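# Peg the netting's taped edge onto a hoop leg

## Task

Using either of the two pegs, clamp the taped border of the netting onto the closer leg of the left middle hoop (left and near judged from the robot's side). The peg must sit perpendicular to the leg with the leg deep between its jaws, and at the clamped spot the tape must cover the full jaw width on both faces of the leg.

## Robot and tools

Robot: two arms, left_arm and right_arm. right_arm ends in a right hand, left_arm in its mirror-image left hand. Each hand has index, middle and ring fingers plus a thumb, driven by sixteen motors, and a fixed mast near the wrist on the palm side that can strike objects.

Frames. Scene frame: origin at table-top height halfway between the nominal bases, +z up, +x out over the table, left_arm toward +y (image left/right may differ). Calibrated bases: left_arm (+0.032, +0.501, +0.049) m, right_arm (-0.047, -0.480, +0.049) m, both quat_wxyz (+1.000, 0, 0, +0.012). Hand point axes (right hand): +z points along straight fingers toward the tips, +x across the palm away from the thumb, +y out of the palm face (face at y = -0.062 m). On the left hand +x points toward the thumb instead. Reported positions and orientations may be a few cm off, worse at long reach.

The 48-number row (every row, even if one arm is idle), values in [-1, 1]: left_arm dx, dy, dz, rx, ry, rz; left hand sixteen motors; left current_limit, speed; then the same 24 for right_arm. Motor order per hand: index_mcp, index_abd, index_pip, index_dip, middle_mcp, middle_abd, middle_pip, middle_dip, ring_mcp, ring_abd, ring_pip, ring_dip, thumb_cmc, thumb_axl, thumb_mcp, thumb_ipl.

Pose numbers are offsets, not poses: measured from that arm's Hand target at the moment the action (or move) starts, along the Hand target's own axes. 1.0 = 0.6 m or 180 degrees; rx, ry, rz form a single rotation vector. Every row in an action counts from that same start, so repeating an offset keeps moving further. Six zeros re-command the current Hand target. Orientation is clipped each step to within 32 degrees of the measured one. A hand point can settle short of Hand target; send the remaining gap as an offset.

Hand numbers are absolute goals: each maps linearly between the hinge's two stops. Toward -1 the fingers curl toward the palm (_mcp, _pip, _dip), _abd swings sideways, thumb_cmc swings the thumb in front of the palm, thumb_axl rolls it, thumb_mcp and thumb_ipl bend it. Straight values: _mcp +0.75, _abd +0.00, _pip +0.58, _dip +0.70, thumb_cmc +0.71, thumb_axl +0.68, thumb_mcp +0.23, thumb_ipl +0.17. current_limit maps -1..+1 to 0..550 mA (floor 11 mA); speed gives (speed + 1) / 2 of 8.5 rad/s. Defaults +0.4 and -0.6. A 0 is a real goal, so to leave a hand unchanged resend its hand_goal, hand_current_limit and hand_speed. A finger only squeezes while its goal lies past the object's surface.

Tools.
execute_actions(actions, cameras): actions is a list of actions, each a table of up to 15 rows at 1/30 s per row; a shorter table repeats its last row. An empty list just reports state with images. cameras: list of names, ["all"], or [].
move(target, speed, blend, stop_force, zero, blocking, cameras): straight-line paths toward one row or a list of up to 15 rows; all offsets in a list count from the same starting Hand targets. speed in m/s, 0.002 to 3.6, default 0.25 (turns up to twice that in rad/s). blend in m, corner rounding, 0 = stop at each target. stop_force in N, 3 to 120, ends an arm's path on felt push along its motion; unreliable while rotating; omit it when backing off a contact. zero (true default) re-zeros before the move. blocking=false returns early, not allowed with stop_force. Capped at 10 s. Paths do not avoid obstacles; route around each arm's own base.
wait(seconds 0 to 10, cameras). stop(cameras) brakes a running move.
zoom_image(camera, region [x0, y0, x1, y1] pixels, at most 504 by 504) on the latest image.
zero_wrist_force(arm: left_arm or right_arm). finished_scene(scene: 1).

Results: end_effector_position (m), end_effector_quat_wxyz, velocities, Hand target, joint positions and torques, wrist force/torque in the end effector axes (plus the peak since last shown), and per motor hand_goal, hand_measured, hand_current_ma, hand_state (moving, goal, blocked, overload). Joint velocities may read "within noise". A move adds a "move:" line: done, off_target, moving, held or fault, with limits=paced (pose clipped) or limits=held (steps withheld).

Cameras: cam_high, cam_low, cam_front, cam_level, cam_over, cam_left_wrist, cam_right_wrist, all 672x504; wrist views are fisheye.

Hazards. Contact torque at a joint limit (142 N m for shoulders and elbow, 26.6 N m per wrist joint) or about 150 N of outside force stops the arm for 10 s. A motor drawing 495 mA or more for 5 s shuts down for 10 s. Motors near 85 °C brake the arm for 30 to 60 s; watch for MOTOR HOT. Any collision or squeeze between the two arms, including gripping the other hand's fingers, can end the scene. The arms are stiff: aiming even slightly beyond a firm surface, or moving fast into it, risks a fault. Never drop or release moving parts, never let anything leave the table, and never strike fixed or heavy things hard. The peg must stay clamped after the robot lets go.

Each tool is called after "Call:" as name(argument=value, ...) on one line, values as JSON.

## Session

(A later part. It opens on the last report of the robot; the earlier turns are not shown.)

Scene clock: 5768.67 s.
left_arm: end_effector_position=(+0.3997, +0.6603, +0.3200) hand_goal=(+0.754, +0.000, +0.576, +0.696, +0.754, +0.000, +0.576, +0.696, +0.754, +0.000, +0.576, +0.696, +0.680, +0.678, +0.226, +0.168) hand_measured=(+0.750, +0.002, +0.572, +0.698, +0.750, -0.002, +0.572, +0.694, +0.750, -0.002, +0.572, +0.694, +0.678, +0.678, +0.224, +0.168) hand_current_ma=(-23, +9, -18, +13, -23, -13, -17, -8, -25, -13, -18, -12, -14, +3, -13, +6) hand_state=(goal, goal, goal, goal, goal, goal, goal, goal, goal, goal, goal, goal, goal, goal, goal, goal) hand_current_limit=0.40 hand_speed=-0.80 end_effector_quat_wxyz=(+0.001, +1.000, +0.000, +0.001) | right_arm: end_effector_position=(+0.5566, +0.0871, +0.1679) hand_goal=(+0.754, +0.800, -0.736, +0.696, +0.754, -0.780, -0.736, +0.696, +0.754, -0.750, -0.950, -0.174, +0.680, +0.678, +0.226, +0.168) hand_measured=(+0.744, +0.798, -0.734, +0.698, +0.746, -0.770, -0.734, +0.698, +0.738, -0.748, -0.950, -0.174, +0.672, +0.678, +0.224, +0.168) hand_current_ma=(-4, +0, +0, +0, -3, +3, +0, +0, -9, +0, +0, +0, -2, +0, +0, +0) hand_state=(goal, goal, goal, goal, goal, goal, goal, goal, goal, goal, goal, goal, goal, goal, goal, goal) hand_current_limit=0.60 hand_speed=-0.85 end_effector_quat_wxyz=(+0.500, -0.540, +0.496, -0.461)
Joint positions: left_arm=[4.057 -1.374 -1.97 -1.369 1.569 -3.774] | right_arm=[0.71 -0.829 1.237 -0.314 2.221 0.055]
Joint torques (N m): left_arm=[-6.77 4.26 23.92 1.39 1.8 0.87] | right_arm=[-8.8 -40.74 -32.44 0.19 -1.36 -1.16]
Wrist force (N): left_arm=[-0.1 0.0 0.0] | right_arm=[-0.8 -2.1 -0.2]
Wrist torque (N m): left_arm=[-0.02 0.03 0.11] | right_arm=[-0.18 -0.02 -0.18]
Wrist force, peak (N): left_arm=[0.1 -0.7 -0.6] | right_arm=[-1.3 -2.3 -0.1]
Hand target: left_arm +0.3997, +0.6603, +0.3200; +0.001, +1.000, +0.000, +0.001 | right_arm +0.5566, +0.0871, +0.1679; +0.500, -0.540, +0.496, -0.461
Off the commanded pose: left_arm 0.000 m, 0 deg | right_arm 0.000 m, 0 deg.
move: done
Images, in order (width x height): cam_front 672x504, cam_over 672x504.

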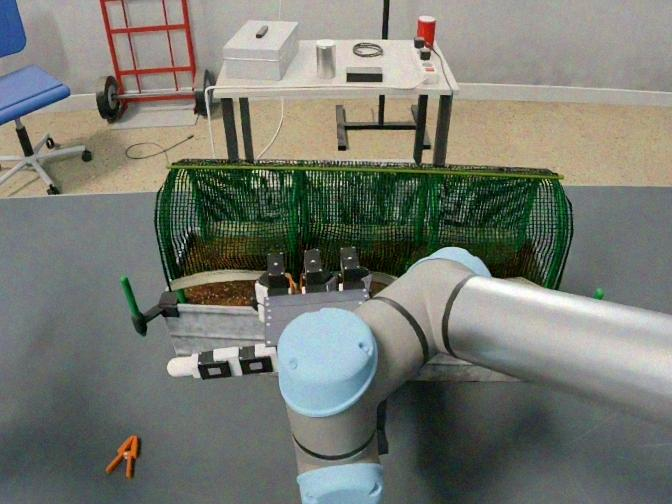

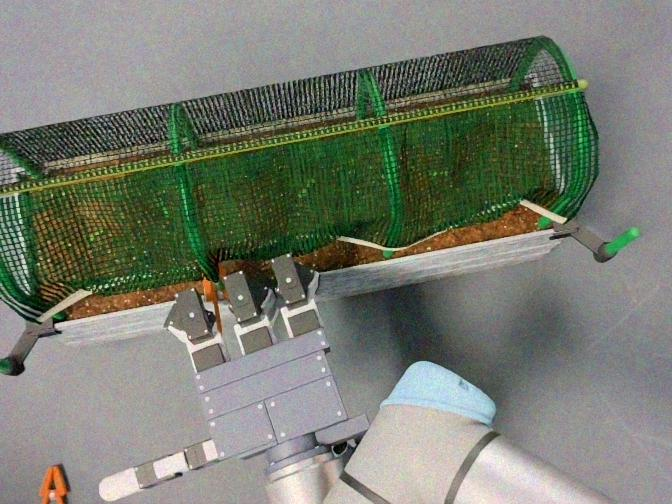

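Call:
move(target=[[0,0,0,0,0,0,0.754,0,0.576,0.696,0.754,0,0.576,0.696,0.754,0,0.576,0.696,0.68,0.678,0.226,0.168,0.4,-0.8,0,0,0,0,0,0,0.754,0.45,-0.737,0.696,0.754,-0.45,-0.737,0.696,0.754,-0.7,-0.95,-0.174,0.68,0.678,0.226,0.168,0.6,-0.9],[0,0,0,0,0,0,0.754,0,0.576,0.696,0.754,0,0.576,0.696,0.754,0,0.576,0.696,0.68,0.678,0.226,0.168,0.4,-0.8,0,0,0,0,0,0,0.754,0.25,-0.737,0.696,0.754,-0.25,-0.737,0.696,0.754,-0.6,-0.95,-0.174,0.68,0.678,0.226,0.168,0.6,-0.95]], cameras=["cam_over","cam_low"])

Call:
zoom_image(camera="cam_over", region=[175, 240, 265, 340])

Call:
zoom_image(camera="cam_low", region=[375, 140, 435, 185])

Scene clock: 5783.03 s.
left_arm: end_effector_position=(+0.3997, +0.6603, +0.3200) hand_goal=(+0.754, +0.000, +0.576, +0.696, +0.754, +0.000, +0.576, +0.696, +0.754, +0.000, +0.576, +0.696, +0.680, +0.678, +0.226, +0.168) hand_measured=(+0.750, +0.002, +0.572, +0.698, +0.750, -0.002, +0.572, +0.694, +0.750, -0.002, +0.572, +0.694, +0.678, +0.678, +0.224, +0.168) hand_current_ma=(-23, +9, -18, +13, -23, -13, -17, -8, -25, -13, -18, -12, -14, +3, -13, +6) hand_state=(goal, goal, goal, goal, goal, goal, goal, goal, goal, goal, goal, goal, goal, goal, goal, goal) hand_current_limit=0.40 hand_speed=-0.80 end_effector_quat_wxyz=(+0.001, +1.000, +0.000, +0.001) | right_arm: end_effector_position=(+0.5566, +0.0871, +0.1679) hand_goal=(+0.754, +0.250, -0.736, +0.696, +0.754, -0.250, -0.736, +0.696, +0.754, -0.600, -0.950, -0.174, +0.680, +0.678, +0.226, +0.168) hand_measured=(+0.748, +0.298, -0.710, +0.698, +0.750, -0.308, -0.712, +0.698, +0.738, -0.602, -0.950, -0.174, +0.672, +0.678, +0.224, +0.168) hand_current_ma=(-1, +46, +19, +0, -1, -62, +18, +0, -9, +0, +0, +0, -2, +0, +0, +0) hand_state=(goal, blocked, blocked, goal, goal, blocked, blocked, goal, goal, goal, goal, goal, goal, goal, goal, goal) hand_current_limit=0.60 hand_speed=-0.95 end_effector_quat_wxyz=(+0.500, -0.540, +0.496, -0.461)
Joint positions: left_arm=[4.057 -1.374 -1.97 -1.369 1.569 -3.774] | right_arm=[0.71 -0.829 1.237 -0.314 2.221 0.055]
Joint torques (N m): left_arm=[-6.68 4.27 23.81 1.46 1.85 0.85] | right_arm=[-6.4 -40.31 -30.53 0.15 -1.25 -0.64]
Wrist force (N): left_arm=[-0.1 0.0 -0.2] | right_arm=[-0.7 -2.0 1.7]
Wrist torque (N m): left_arm=[0.01 0.03 0.12] | right_arm=[-0.24 -0.05 -0.17]
Wrist force, peak (N): left_arm=[0.1 -0.4 -0.8] | right_arm=[-1.0 -2.3 1.7]
Hand target: left_arm +0.3997, +0.6603, +0.3200; +0.001, +1.000, +0.000, +0.001 | right_arm +0.5566, +0.0871, +0.1679; +0.500, -0.540, +0.496, -0.461
Off the commanded pose: left_arm 0.000 m, 0 deg | right_arm 0.000 m, 0 deg.
move: done
Images, in order (width x height): cam_low 672x504, cam_over 672x504.

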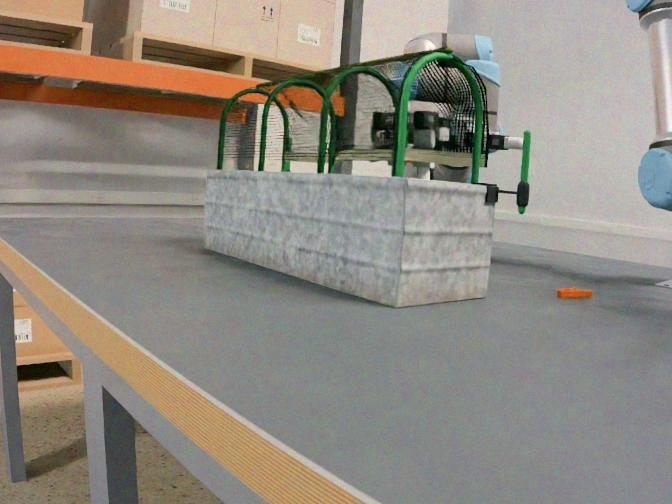

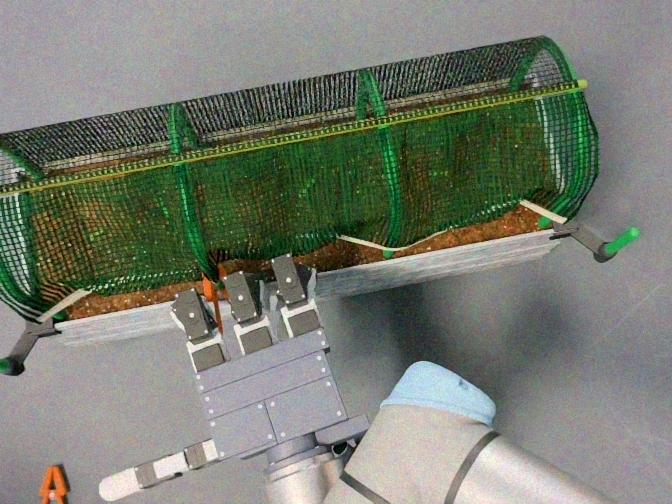

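Scaled by 5.040 from the camera's 672x504 image, which has a finer 960x720 frame.

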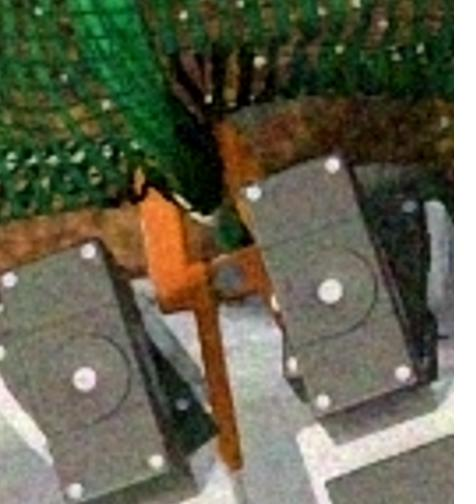

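Scaled by 8.400 from the camera's 672x504 image, which has a finer 960x720 frame.

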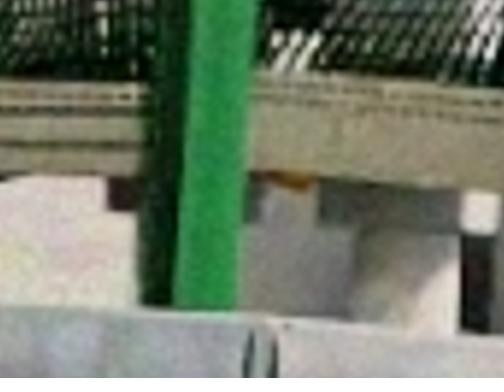

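Call:
move(target=[0,0,0,0,0,0,0.754,0,0.576,0.696,0.754,0,0.576,0.696,0.754,0,0.576,0.696,0.68,0.678,0.226,0.168,0.4,-0.8,0,-0.0083,0,0,0,0,0.754,0.25,-0.737,0.696,0.754,-0.25,-0.737,0.696,0.754,-0.6,-0.95,-0.174,0.68,0.678,0.226,0.168,0.6,-0.95], speed=0.01, stop_force=10, cameras=["cam_over","cam_low","cam_front","cam_right_wrist"])

Call:
zoom_image(camera="cam_over", region=[175, 240, 265, 340])

Call:
zoom_image(camera="cam_low", region=[375, 140, 435, 185])

Call:
zoom_image(camera="cam_front", region=[265, 250, 335, 330])

Scene clock: 5802.43 s.
left_arm: end_effector_position=(+0.3997, +0.6603, +0.3200) hand_goal=(+0.754, +0.000, +0.576, +0.696, +0.754, +0.000, +0.576, +0.696, +0.754, +0.000, +0.576, +0.696, +0.680, +0.678, +0.226, +0.168) hand_measured=(+0.750, +0.002, +0.572, +0.698, +0.750, -0.002, +0.572, +0.694, +0.750, -0.002, +0.572, +0.694, +0.678, +0.678, +0.224, +0.168) hand_current_ma=(-23, +9, -18, +13, -23, -13, -17, -8, -25, -13, -18, -12, -14, +3, -13, +6) hand_state=(goal, goal, goal, goal, goal, goal, goal, goal, goal, goal, goal, goal, goal, goal, goal, goal) hand_current_limit=0.40 hand_speed=-0.80 end_effector_quat_wxyz=(+0.001, +1.000, +0.000, +0.001) | right_arm: end_effector_position=(+0.5569, +0.0871, +0.1728) hand_goal=(+0.754, +0.250, -0.736, +0.696, +0.754, -0.250, -0.736, +0.696, +0.754, -0.600, -0.950, -0.174, +0.680, +0.678, +0.226, +0.168) hand_measured=(+0.746, +0.296, -0.710, +0.698, +0.746, -0.304, -0.712, +0.698, +0.738, -0.602, -0.950, -0.174, +0.672, +0.678, +0.224, +0.168) hand_current_ma=(-3, +42, +19, +0, -3, -54, +18, +0, -9, +0, +0, +0, -2, +0, +0, +0) hand_state=(goal, blocked, blocked, goal, goal, blocked, blocked, goal, goal, goal, goal, goal, goal, goal, goal, goal) hand_current_limit=0.60 hand_speed=-0.95 end_effector_quat_wxyz=(+0.500, -0.540, +0.496, -0.461)
Joint positions: left_arm=[4.057 -1.374 -1.97 -1.369 1.569 -3.774] | right_arm=[0.71 -0.833 1.231 -0.303 2.22 0.055]
Joint torques (N m): left_arm=[-6.69 4.21 23.94 1.38 1.9 0.88] | right_arm=[-8.85 -60.83 -32.58 -0.09 -1.41 -0.31]
Wrist force (N): left_arm=[-0.4 -0.2 0.0] | right_arm=[-0.7 -1.1 0.1]
Wrist torque (N m): left_arm=[-0.03 0.07 0.10] | right_arm=[-0.22 -0.03 -0.18]
Wrist force, peak (N): left_arm=[-0.4 -0.4 -0.5] | right_arm=[-0.8 -2.3 2.0]
Hand target: left_arm +0.3997, +0.6603, +0.3200; +0.001, +1.000, +0.000, +0.001 | right_arm +0.5569, +0.0871, +0.1728; +0.500, -0.540, +0.496, -0.461
Off the commanded pose: left_arm 0.000 m, 0 deg | right_arm 0.000 m, 0 deg.
move: done
camera_calibration:
cam_right_wrist: T_world_to_cam=[[-0.079189, 0.772186, -0.630443, 0.119995], [-0.730625, 0.385287, 0.563685, 0.226578], [0.678171, 0.505255, 0.533668, -0.385089], [0, 0, 0, 1]] pos_world=[0.436203, 0.0146124, 0.153441]
Images, in order (width x height): cam_low 672x504, cam_front 672x504, cam_over 672x504, cam_right_wrist 672x504.

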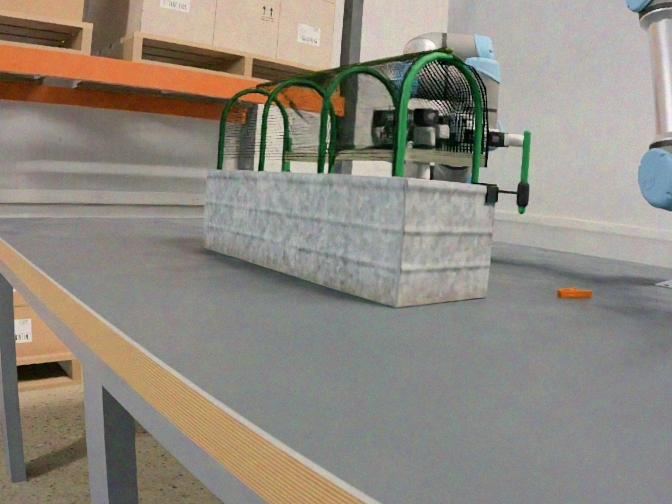

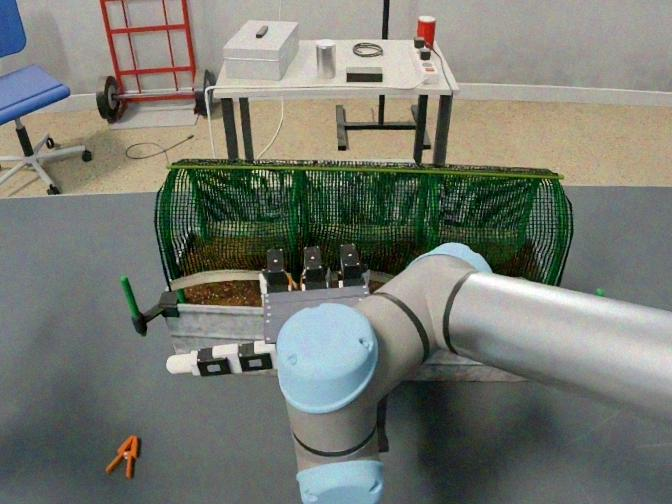

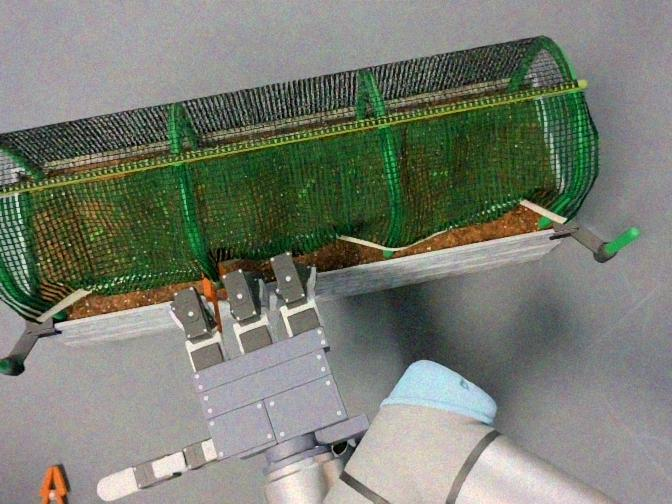

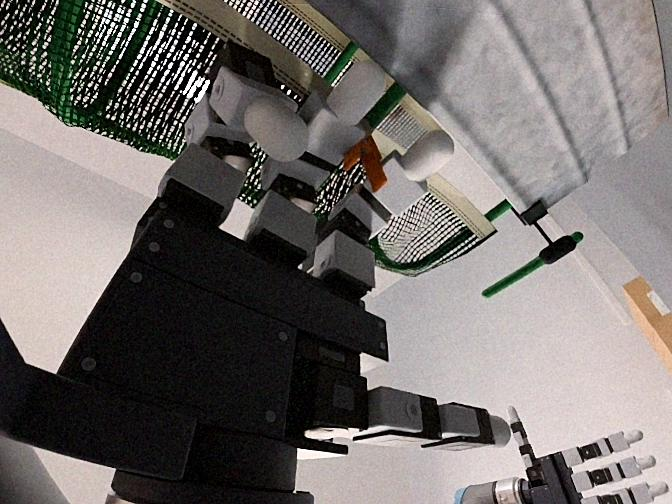

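Scaled by 5.040 from the camera's 672x504 image, which has a finer 960x720 frame.

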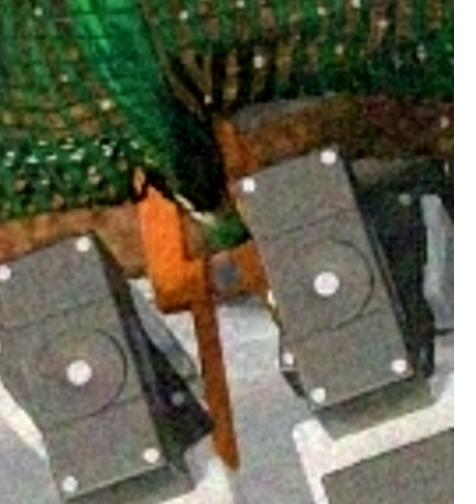

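Scaled by 8.400 from the camera's 672x504 image, which has a finer 960x720 frame.

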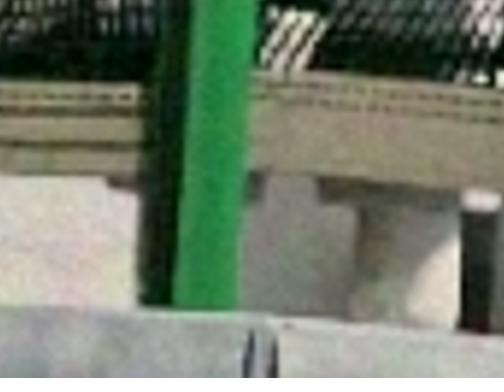

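Scaled by 6.300 from the camera's 672x504 image, which has a finer 960x720 frame.

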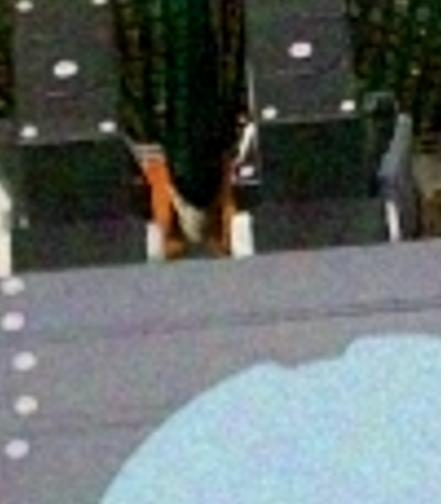

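Call:
move(target=[[0,0,0,0,0,0,0.754,0,0.576,0.696,0.754,0,0.576,0.696,0.754,0,0.576,0.696,0.68,0.678,0.226,0.168,0.4,-0.8,0,0,0,0,0,0,0.754,0.45,-0.737,0.696,0.754,-0.45,-0.737,0.696,0.754,-0.7,-0.95,-0.174,0.68,0.678,0.226,0.168,0.6,-0.94],[0,0,0,0,0,0,0.754,0,0.576,0.696,0.754,0,0.576,0.696,0.754,0,0.576,0.696,0.68,0.678,0.226,0.168,0.4,-0.8,0,0,0,0,0,0,0.754,0.8,-0.737,0.696,0.754,-0.78,-0.737,0.696,0.754,-0.75,-0.95,-0.174,0.68,0.678,0.226,0.168,0.6,-0.85]], cameras=["cam_low"])

Call:
move(target=[[0,0,0,0,0,0,0.754,0,0.576,0.696,0.754,0,0.576,0.696,0.754,0,0.576,0.696,0.68,0.678,0.226,0.168,0.4,-0.8,0,0.0045,-0.08,0,0,0,0.754,0.8,-0.737,0.696,0.754,-0.78,-0.737,0.696,0.754,-0.75,-0.95,-0.174,0.68,0.678,0.226,0.168,0.6,-0.85],[0,0,0,0,0,0,0.754,0,0.576,0.696,0.754,0,0.576,0.696,0.754,0,0.576,0.696,0.68,0.678,0.226,0.168,0.4,-0.8,0,0.0125,-0.22,0,0,0,0.754,0.8,-0.737,0.696,0.754,-0.78,-0.737,0.696,0.754,-0.75,-0.95,-0.174,0.68,0.678,0.226,0.168,0.6,-0.85],[0,0,0,0,0,0,0.754,0,0.576,0.696,0.754,0,0.576,0.696,0.754,0,0.576,0.696,0.68,0.678,0.226,0.168,0.4,-0.8,0.48,0.0125,-0.22,0,0,0,0.754,0.8,-0.737,0.696,0.754,-0.78,-0.737,0.696,0.754,-0.75,-0.95,-0.174,0.68,0.678,0.226,0.168,0.6,-0.85]], speed=[0.03,0.12,0.2], blend=[0.01,0.02,0], cameras=["cam_level","cam_over","cam_front","cam_low"])

Call:
zoom_image(camera="cam_level", region=[227, 262, 282, 311])

Call:
zoom_image(camera="cam_over", region=[195, 255, 255, 335])

Call:
zoom_image(camera="cam_front", region=[275, 265, 325, 325])

Call:
zoom_image(camera="cam_low", region=[375, 140, 435, 185])

Scene clock: 5825.57 s.
left_arm: end_effector_position=(+0.3997, +0.6603, +0.3200) hand_goal=(+0.754, +0.000, +0.576, +0.696, +0.754, +0.000, +0.576, +0.696, +0.754, +0.000, +0.576, +0.696, +0.680, +0.678, +0.226, +0.168) hand_measured=(+0.750, +0.002, +0.572, +0.698, +0.750, -0.002, +0.572, +0.694, +0.750, -0.002, +0.572, +0.694, +0.678, +0.678, +0.224, +0.168) hand_current_ma=(-23, +9, -18, +13, -23, -13, -17, -8, -25, -13, -18, -12, -14, +3, -13, +6) hand_state=(goal, goal, goal, goal, goal, goal, goal, goal, goal, goal, goal, goal, goal, goal, goal, goal) hand_current_limit=0.40 hand_speed=-0.80 end_effector_quat_wxyz=(+0.001, +1.000, +0.000, +0.001) | right_arm: end_effector_position=(+0.5569, +0.0871, +0.1728) hand_goal=(+0.754, +0.800, -0.736, +0.696, +0.754, -0.780, -0.736, +0.696, +0.754, -0.750, -0.950, -0.174, +0.680, +0.678, +0.226, +0.168) hand_measured=(+0.746, +0.796, -0.734, +0.698, +0.746, -0.770, -0.734, +0.698, +0.738, -0.748, -0.950, -0.174, +0.672, +0.678, +0.224, +0.168) hand_current_ma=(-3, +0, +0, +0, -3, +3, +0, +0, -9, +0, +0, +0, -2, +0, +0, +0) hand_state=(goal, goal, goal, goal, goal, goal, goal, goal, goal, goal, goal, goal, goal, goal, goal, goal) hand_current_limit=0.60 hand_speed=-0.85 end_effector_quat_wxyz=(+0.500, -0.540, +0.496, -0.461)
Joint positions: left_arm=[4.057 -1.374 -1.97 -1.369 1.569 -3.774] | right_arm=[0.71 -0.833 1.231 -0.303 2.22 0.055]
Joint torques (N m): left_arm=[-6.73 4.56 23.7 1.35 1.84 0.81] | right_arm=[-6.78 -58.27 -31.02 -0.64 -1.16 0.41]
Wrist force (N): left_arm=[-0.1 -0.2 -0.4] | right_arm=[-0.8 -2.0 -0.1]
Wrist torque (N m): left_arm=[0.00 0.04 0.12] | right_arm=[-0.18 -0.02 -0.18]
Wrist force, peak (N): left_arm=[-0.4 -0.4 -0.6] | right_arm=[-1.0 -2.2 -0.1]
Hand target: left_arm +0.3997, +0.6603, +0.3200; +0.001, +1.000, +0.000, +0.001 | right_arm +0.5569, +0.0871, +0.1728; +0.500, -0.540, +0.496, -0.461
Off the commanded pose: left_arm 0.000 m, 0 deg | right_arm 0.000 m, 0 deg.
move: done
Images, in order (width x height): cam_low 672x504.

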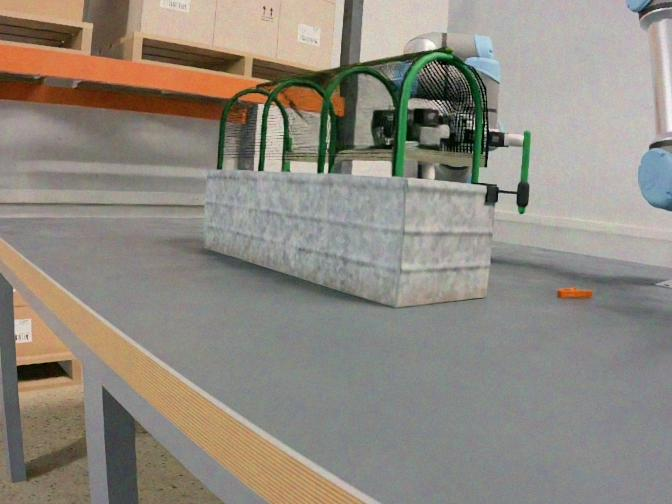

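Scene clock: 5830.17 s.
left_arm: end_effector_position=(+0.3997, +0.6603, +0.3200) hand_goal=(+0.754, +0.000, +0.576, +0.696, +0.754, +0.000, +0.576, +0.696, +0.754, +0.000, +0.576, +0.696, +0.680, +0.678, +0.226, +0.168) hand_measured=(+0.750, +0.002, +0.572, +0.698, +0.750, -0.002, +0.572, +0.694, +0.750, -0.002, +0.572, +0.694, +0.678, +0.678, +0.224, +0.168) hand_current_ma=(-23, +9, -18, +13, -23, -13, -17, -8, -25, -13, -18, -12, -14, +3, -13, +6) hand_state=(goal, goal, goal, goal, goal, goal, goal, goal, goal, goal, goal, goal, goal, goal, goal, goal) hand_current_limit=0.40 hand_speed=-0.80 end_effector_quat_wxyz=(+0.001, +1.000, +0.000, +0.001) | right_arm: end_effector_position=(+0.4489, -0.2107, +0.1759) hand_goal=(+0.754, +0.800, -0.736, +0.696, +0.754, -0.780, -0.736, +0.696, +0.754, -0.750, -0.950, -0.174, +0.680, +0.678, +0.226, +0.168) hand_measured=(+0.746, +0.798, -0.734, +0.698, +0.746, -0.770, -0.734, +0.698, +0.738, -0.748, -0.950, -0.174, +0.672, +0.678, +0.224, +0.168) hand_current_ma=(-3, +0, +0, +0, -3, +3, +0, +0, -9, +0, +0, +0, -2, +0, +0, +0) hand_state=(goal, goal, goal, goal, goal, goal, goal, goal, goal, goal, goal, goal, goal, goal, goal, goal) hand_current_limit=0.60 hand_speed=-0.85 end_effector_quat_wxyz=(+0.500, -0.540, +0.496, -0.461)
Joint positions: left_arm=[4.057 -1.374 -1.97 -1.369 1.569 -3.774] | right_arm=[0.286 -1.466 2.181 -0.637 1.798 0.015]
Joint torques (N m): left_arm=[-6.53 4.18 24.21 1.49 1.8 0.83] | right_arm=[-7.95 -31.81 -5.22 -3.03 -1.42 -1.17]
Wrist force (N): left_arm=[0.0 -0.2 0.0] | right_arm=[-1.0 -2.3 0.2]
Wrist torque (N m): left_arm=[-0.03 0.03 0.12] | right_arm=[-0.22 -0.01 -0.20]
Wrist force, peak (N): left_arm=[0.0 -0.1 -0.7] | right_arm=[-1.6 -2.2 -0.6]
Hand target: left_arm +0.3997, +0.6603, +0.3200; +0.001, +1.000, +0.000, +0.001 | right_arm +0.4489, -0.2108, +0.1759; +0.500, -0.540, +0.496, -0.461
Off the commanded pose: left_arm 0.000 m, 0 deg | right_arm 0.000 m, 0 deg.
move: done
Images, in order (width x height): cam_low 672x504, cam_front 672x504, cam_level 672x504, cam_over 672x504.

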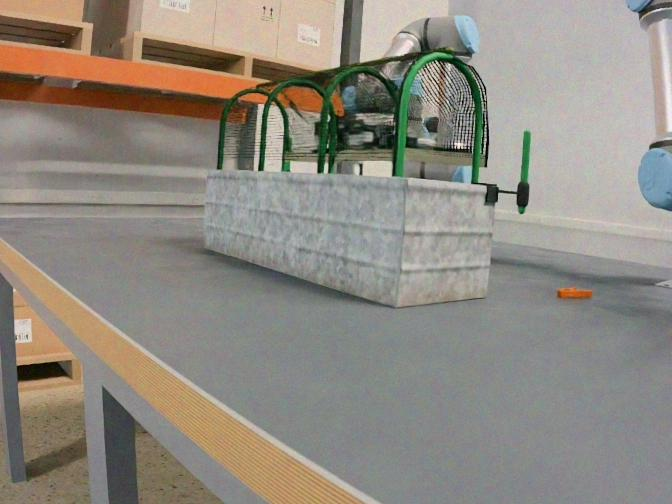

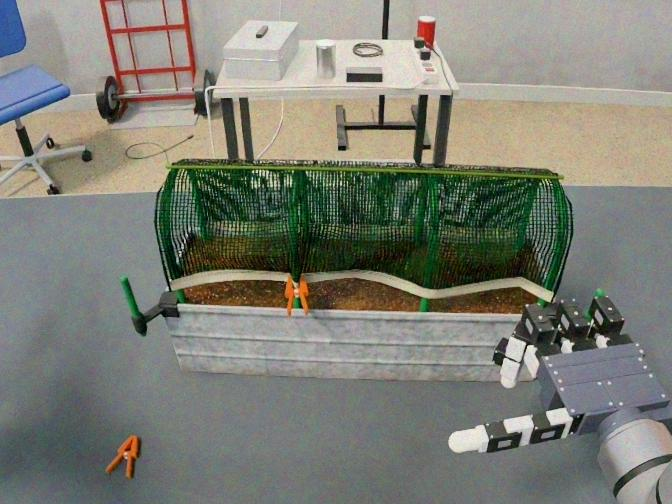

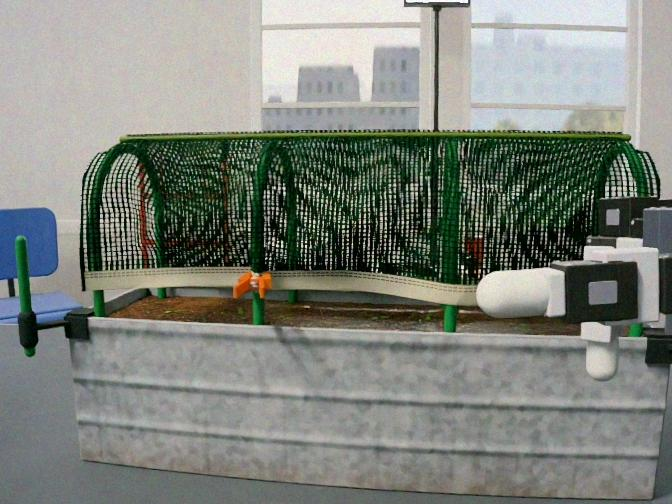

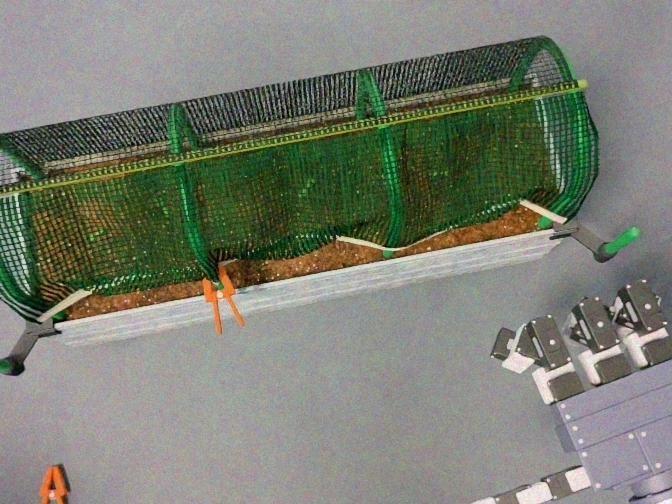

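Scaled by 9.164 from the camera's 672x504 image, which has a finer 960x720 frame.

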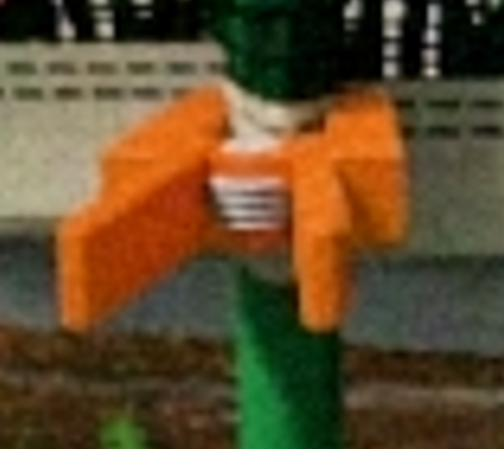

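Scaled by 6.300 from the camera's 672x504 image, which has a finer 960x720 frame.

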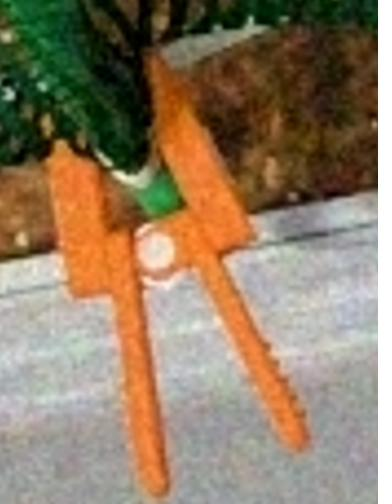

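Scaled by 8.400 from the camera's 672x504 image, which has a finer 960x720 frame.

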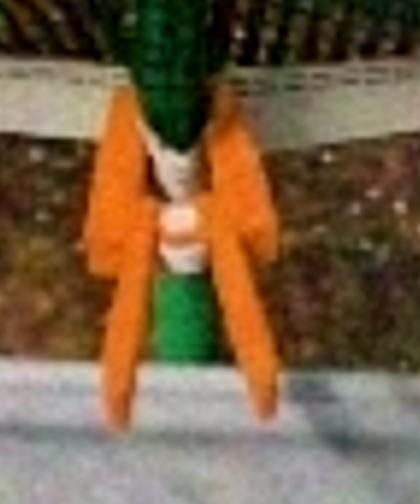

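Scaled by 8.400 from the camera's 672x504 image, which has a finer 960x720 frame.

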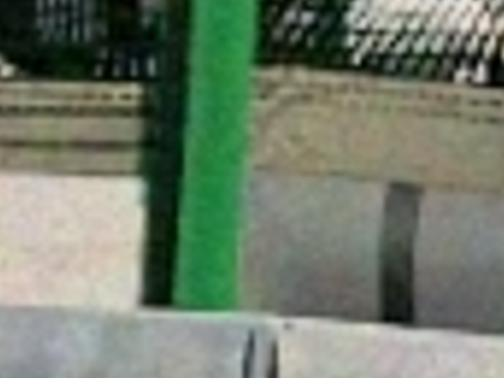

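Call:
finished_scene()

The scene is finished: the task was done.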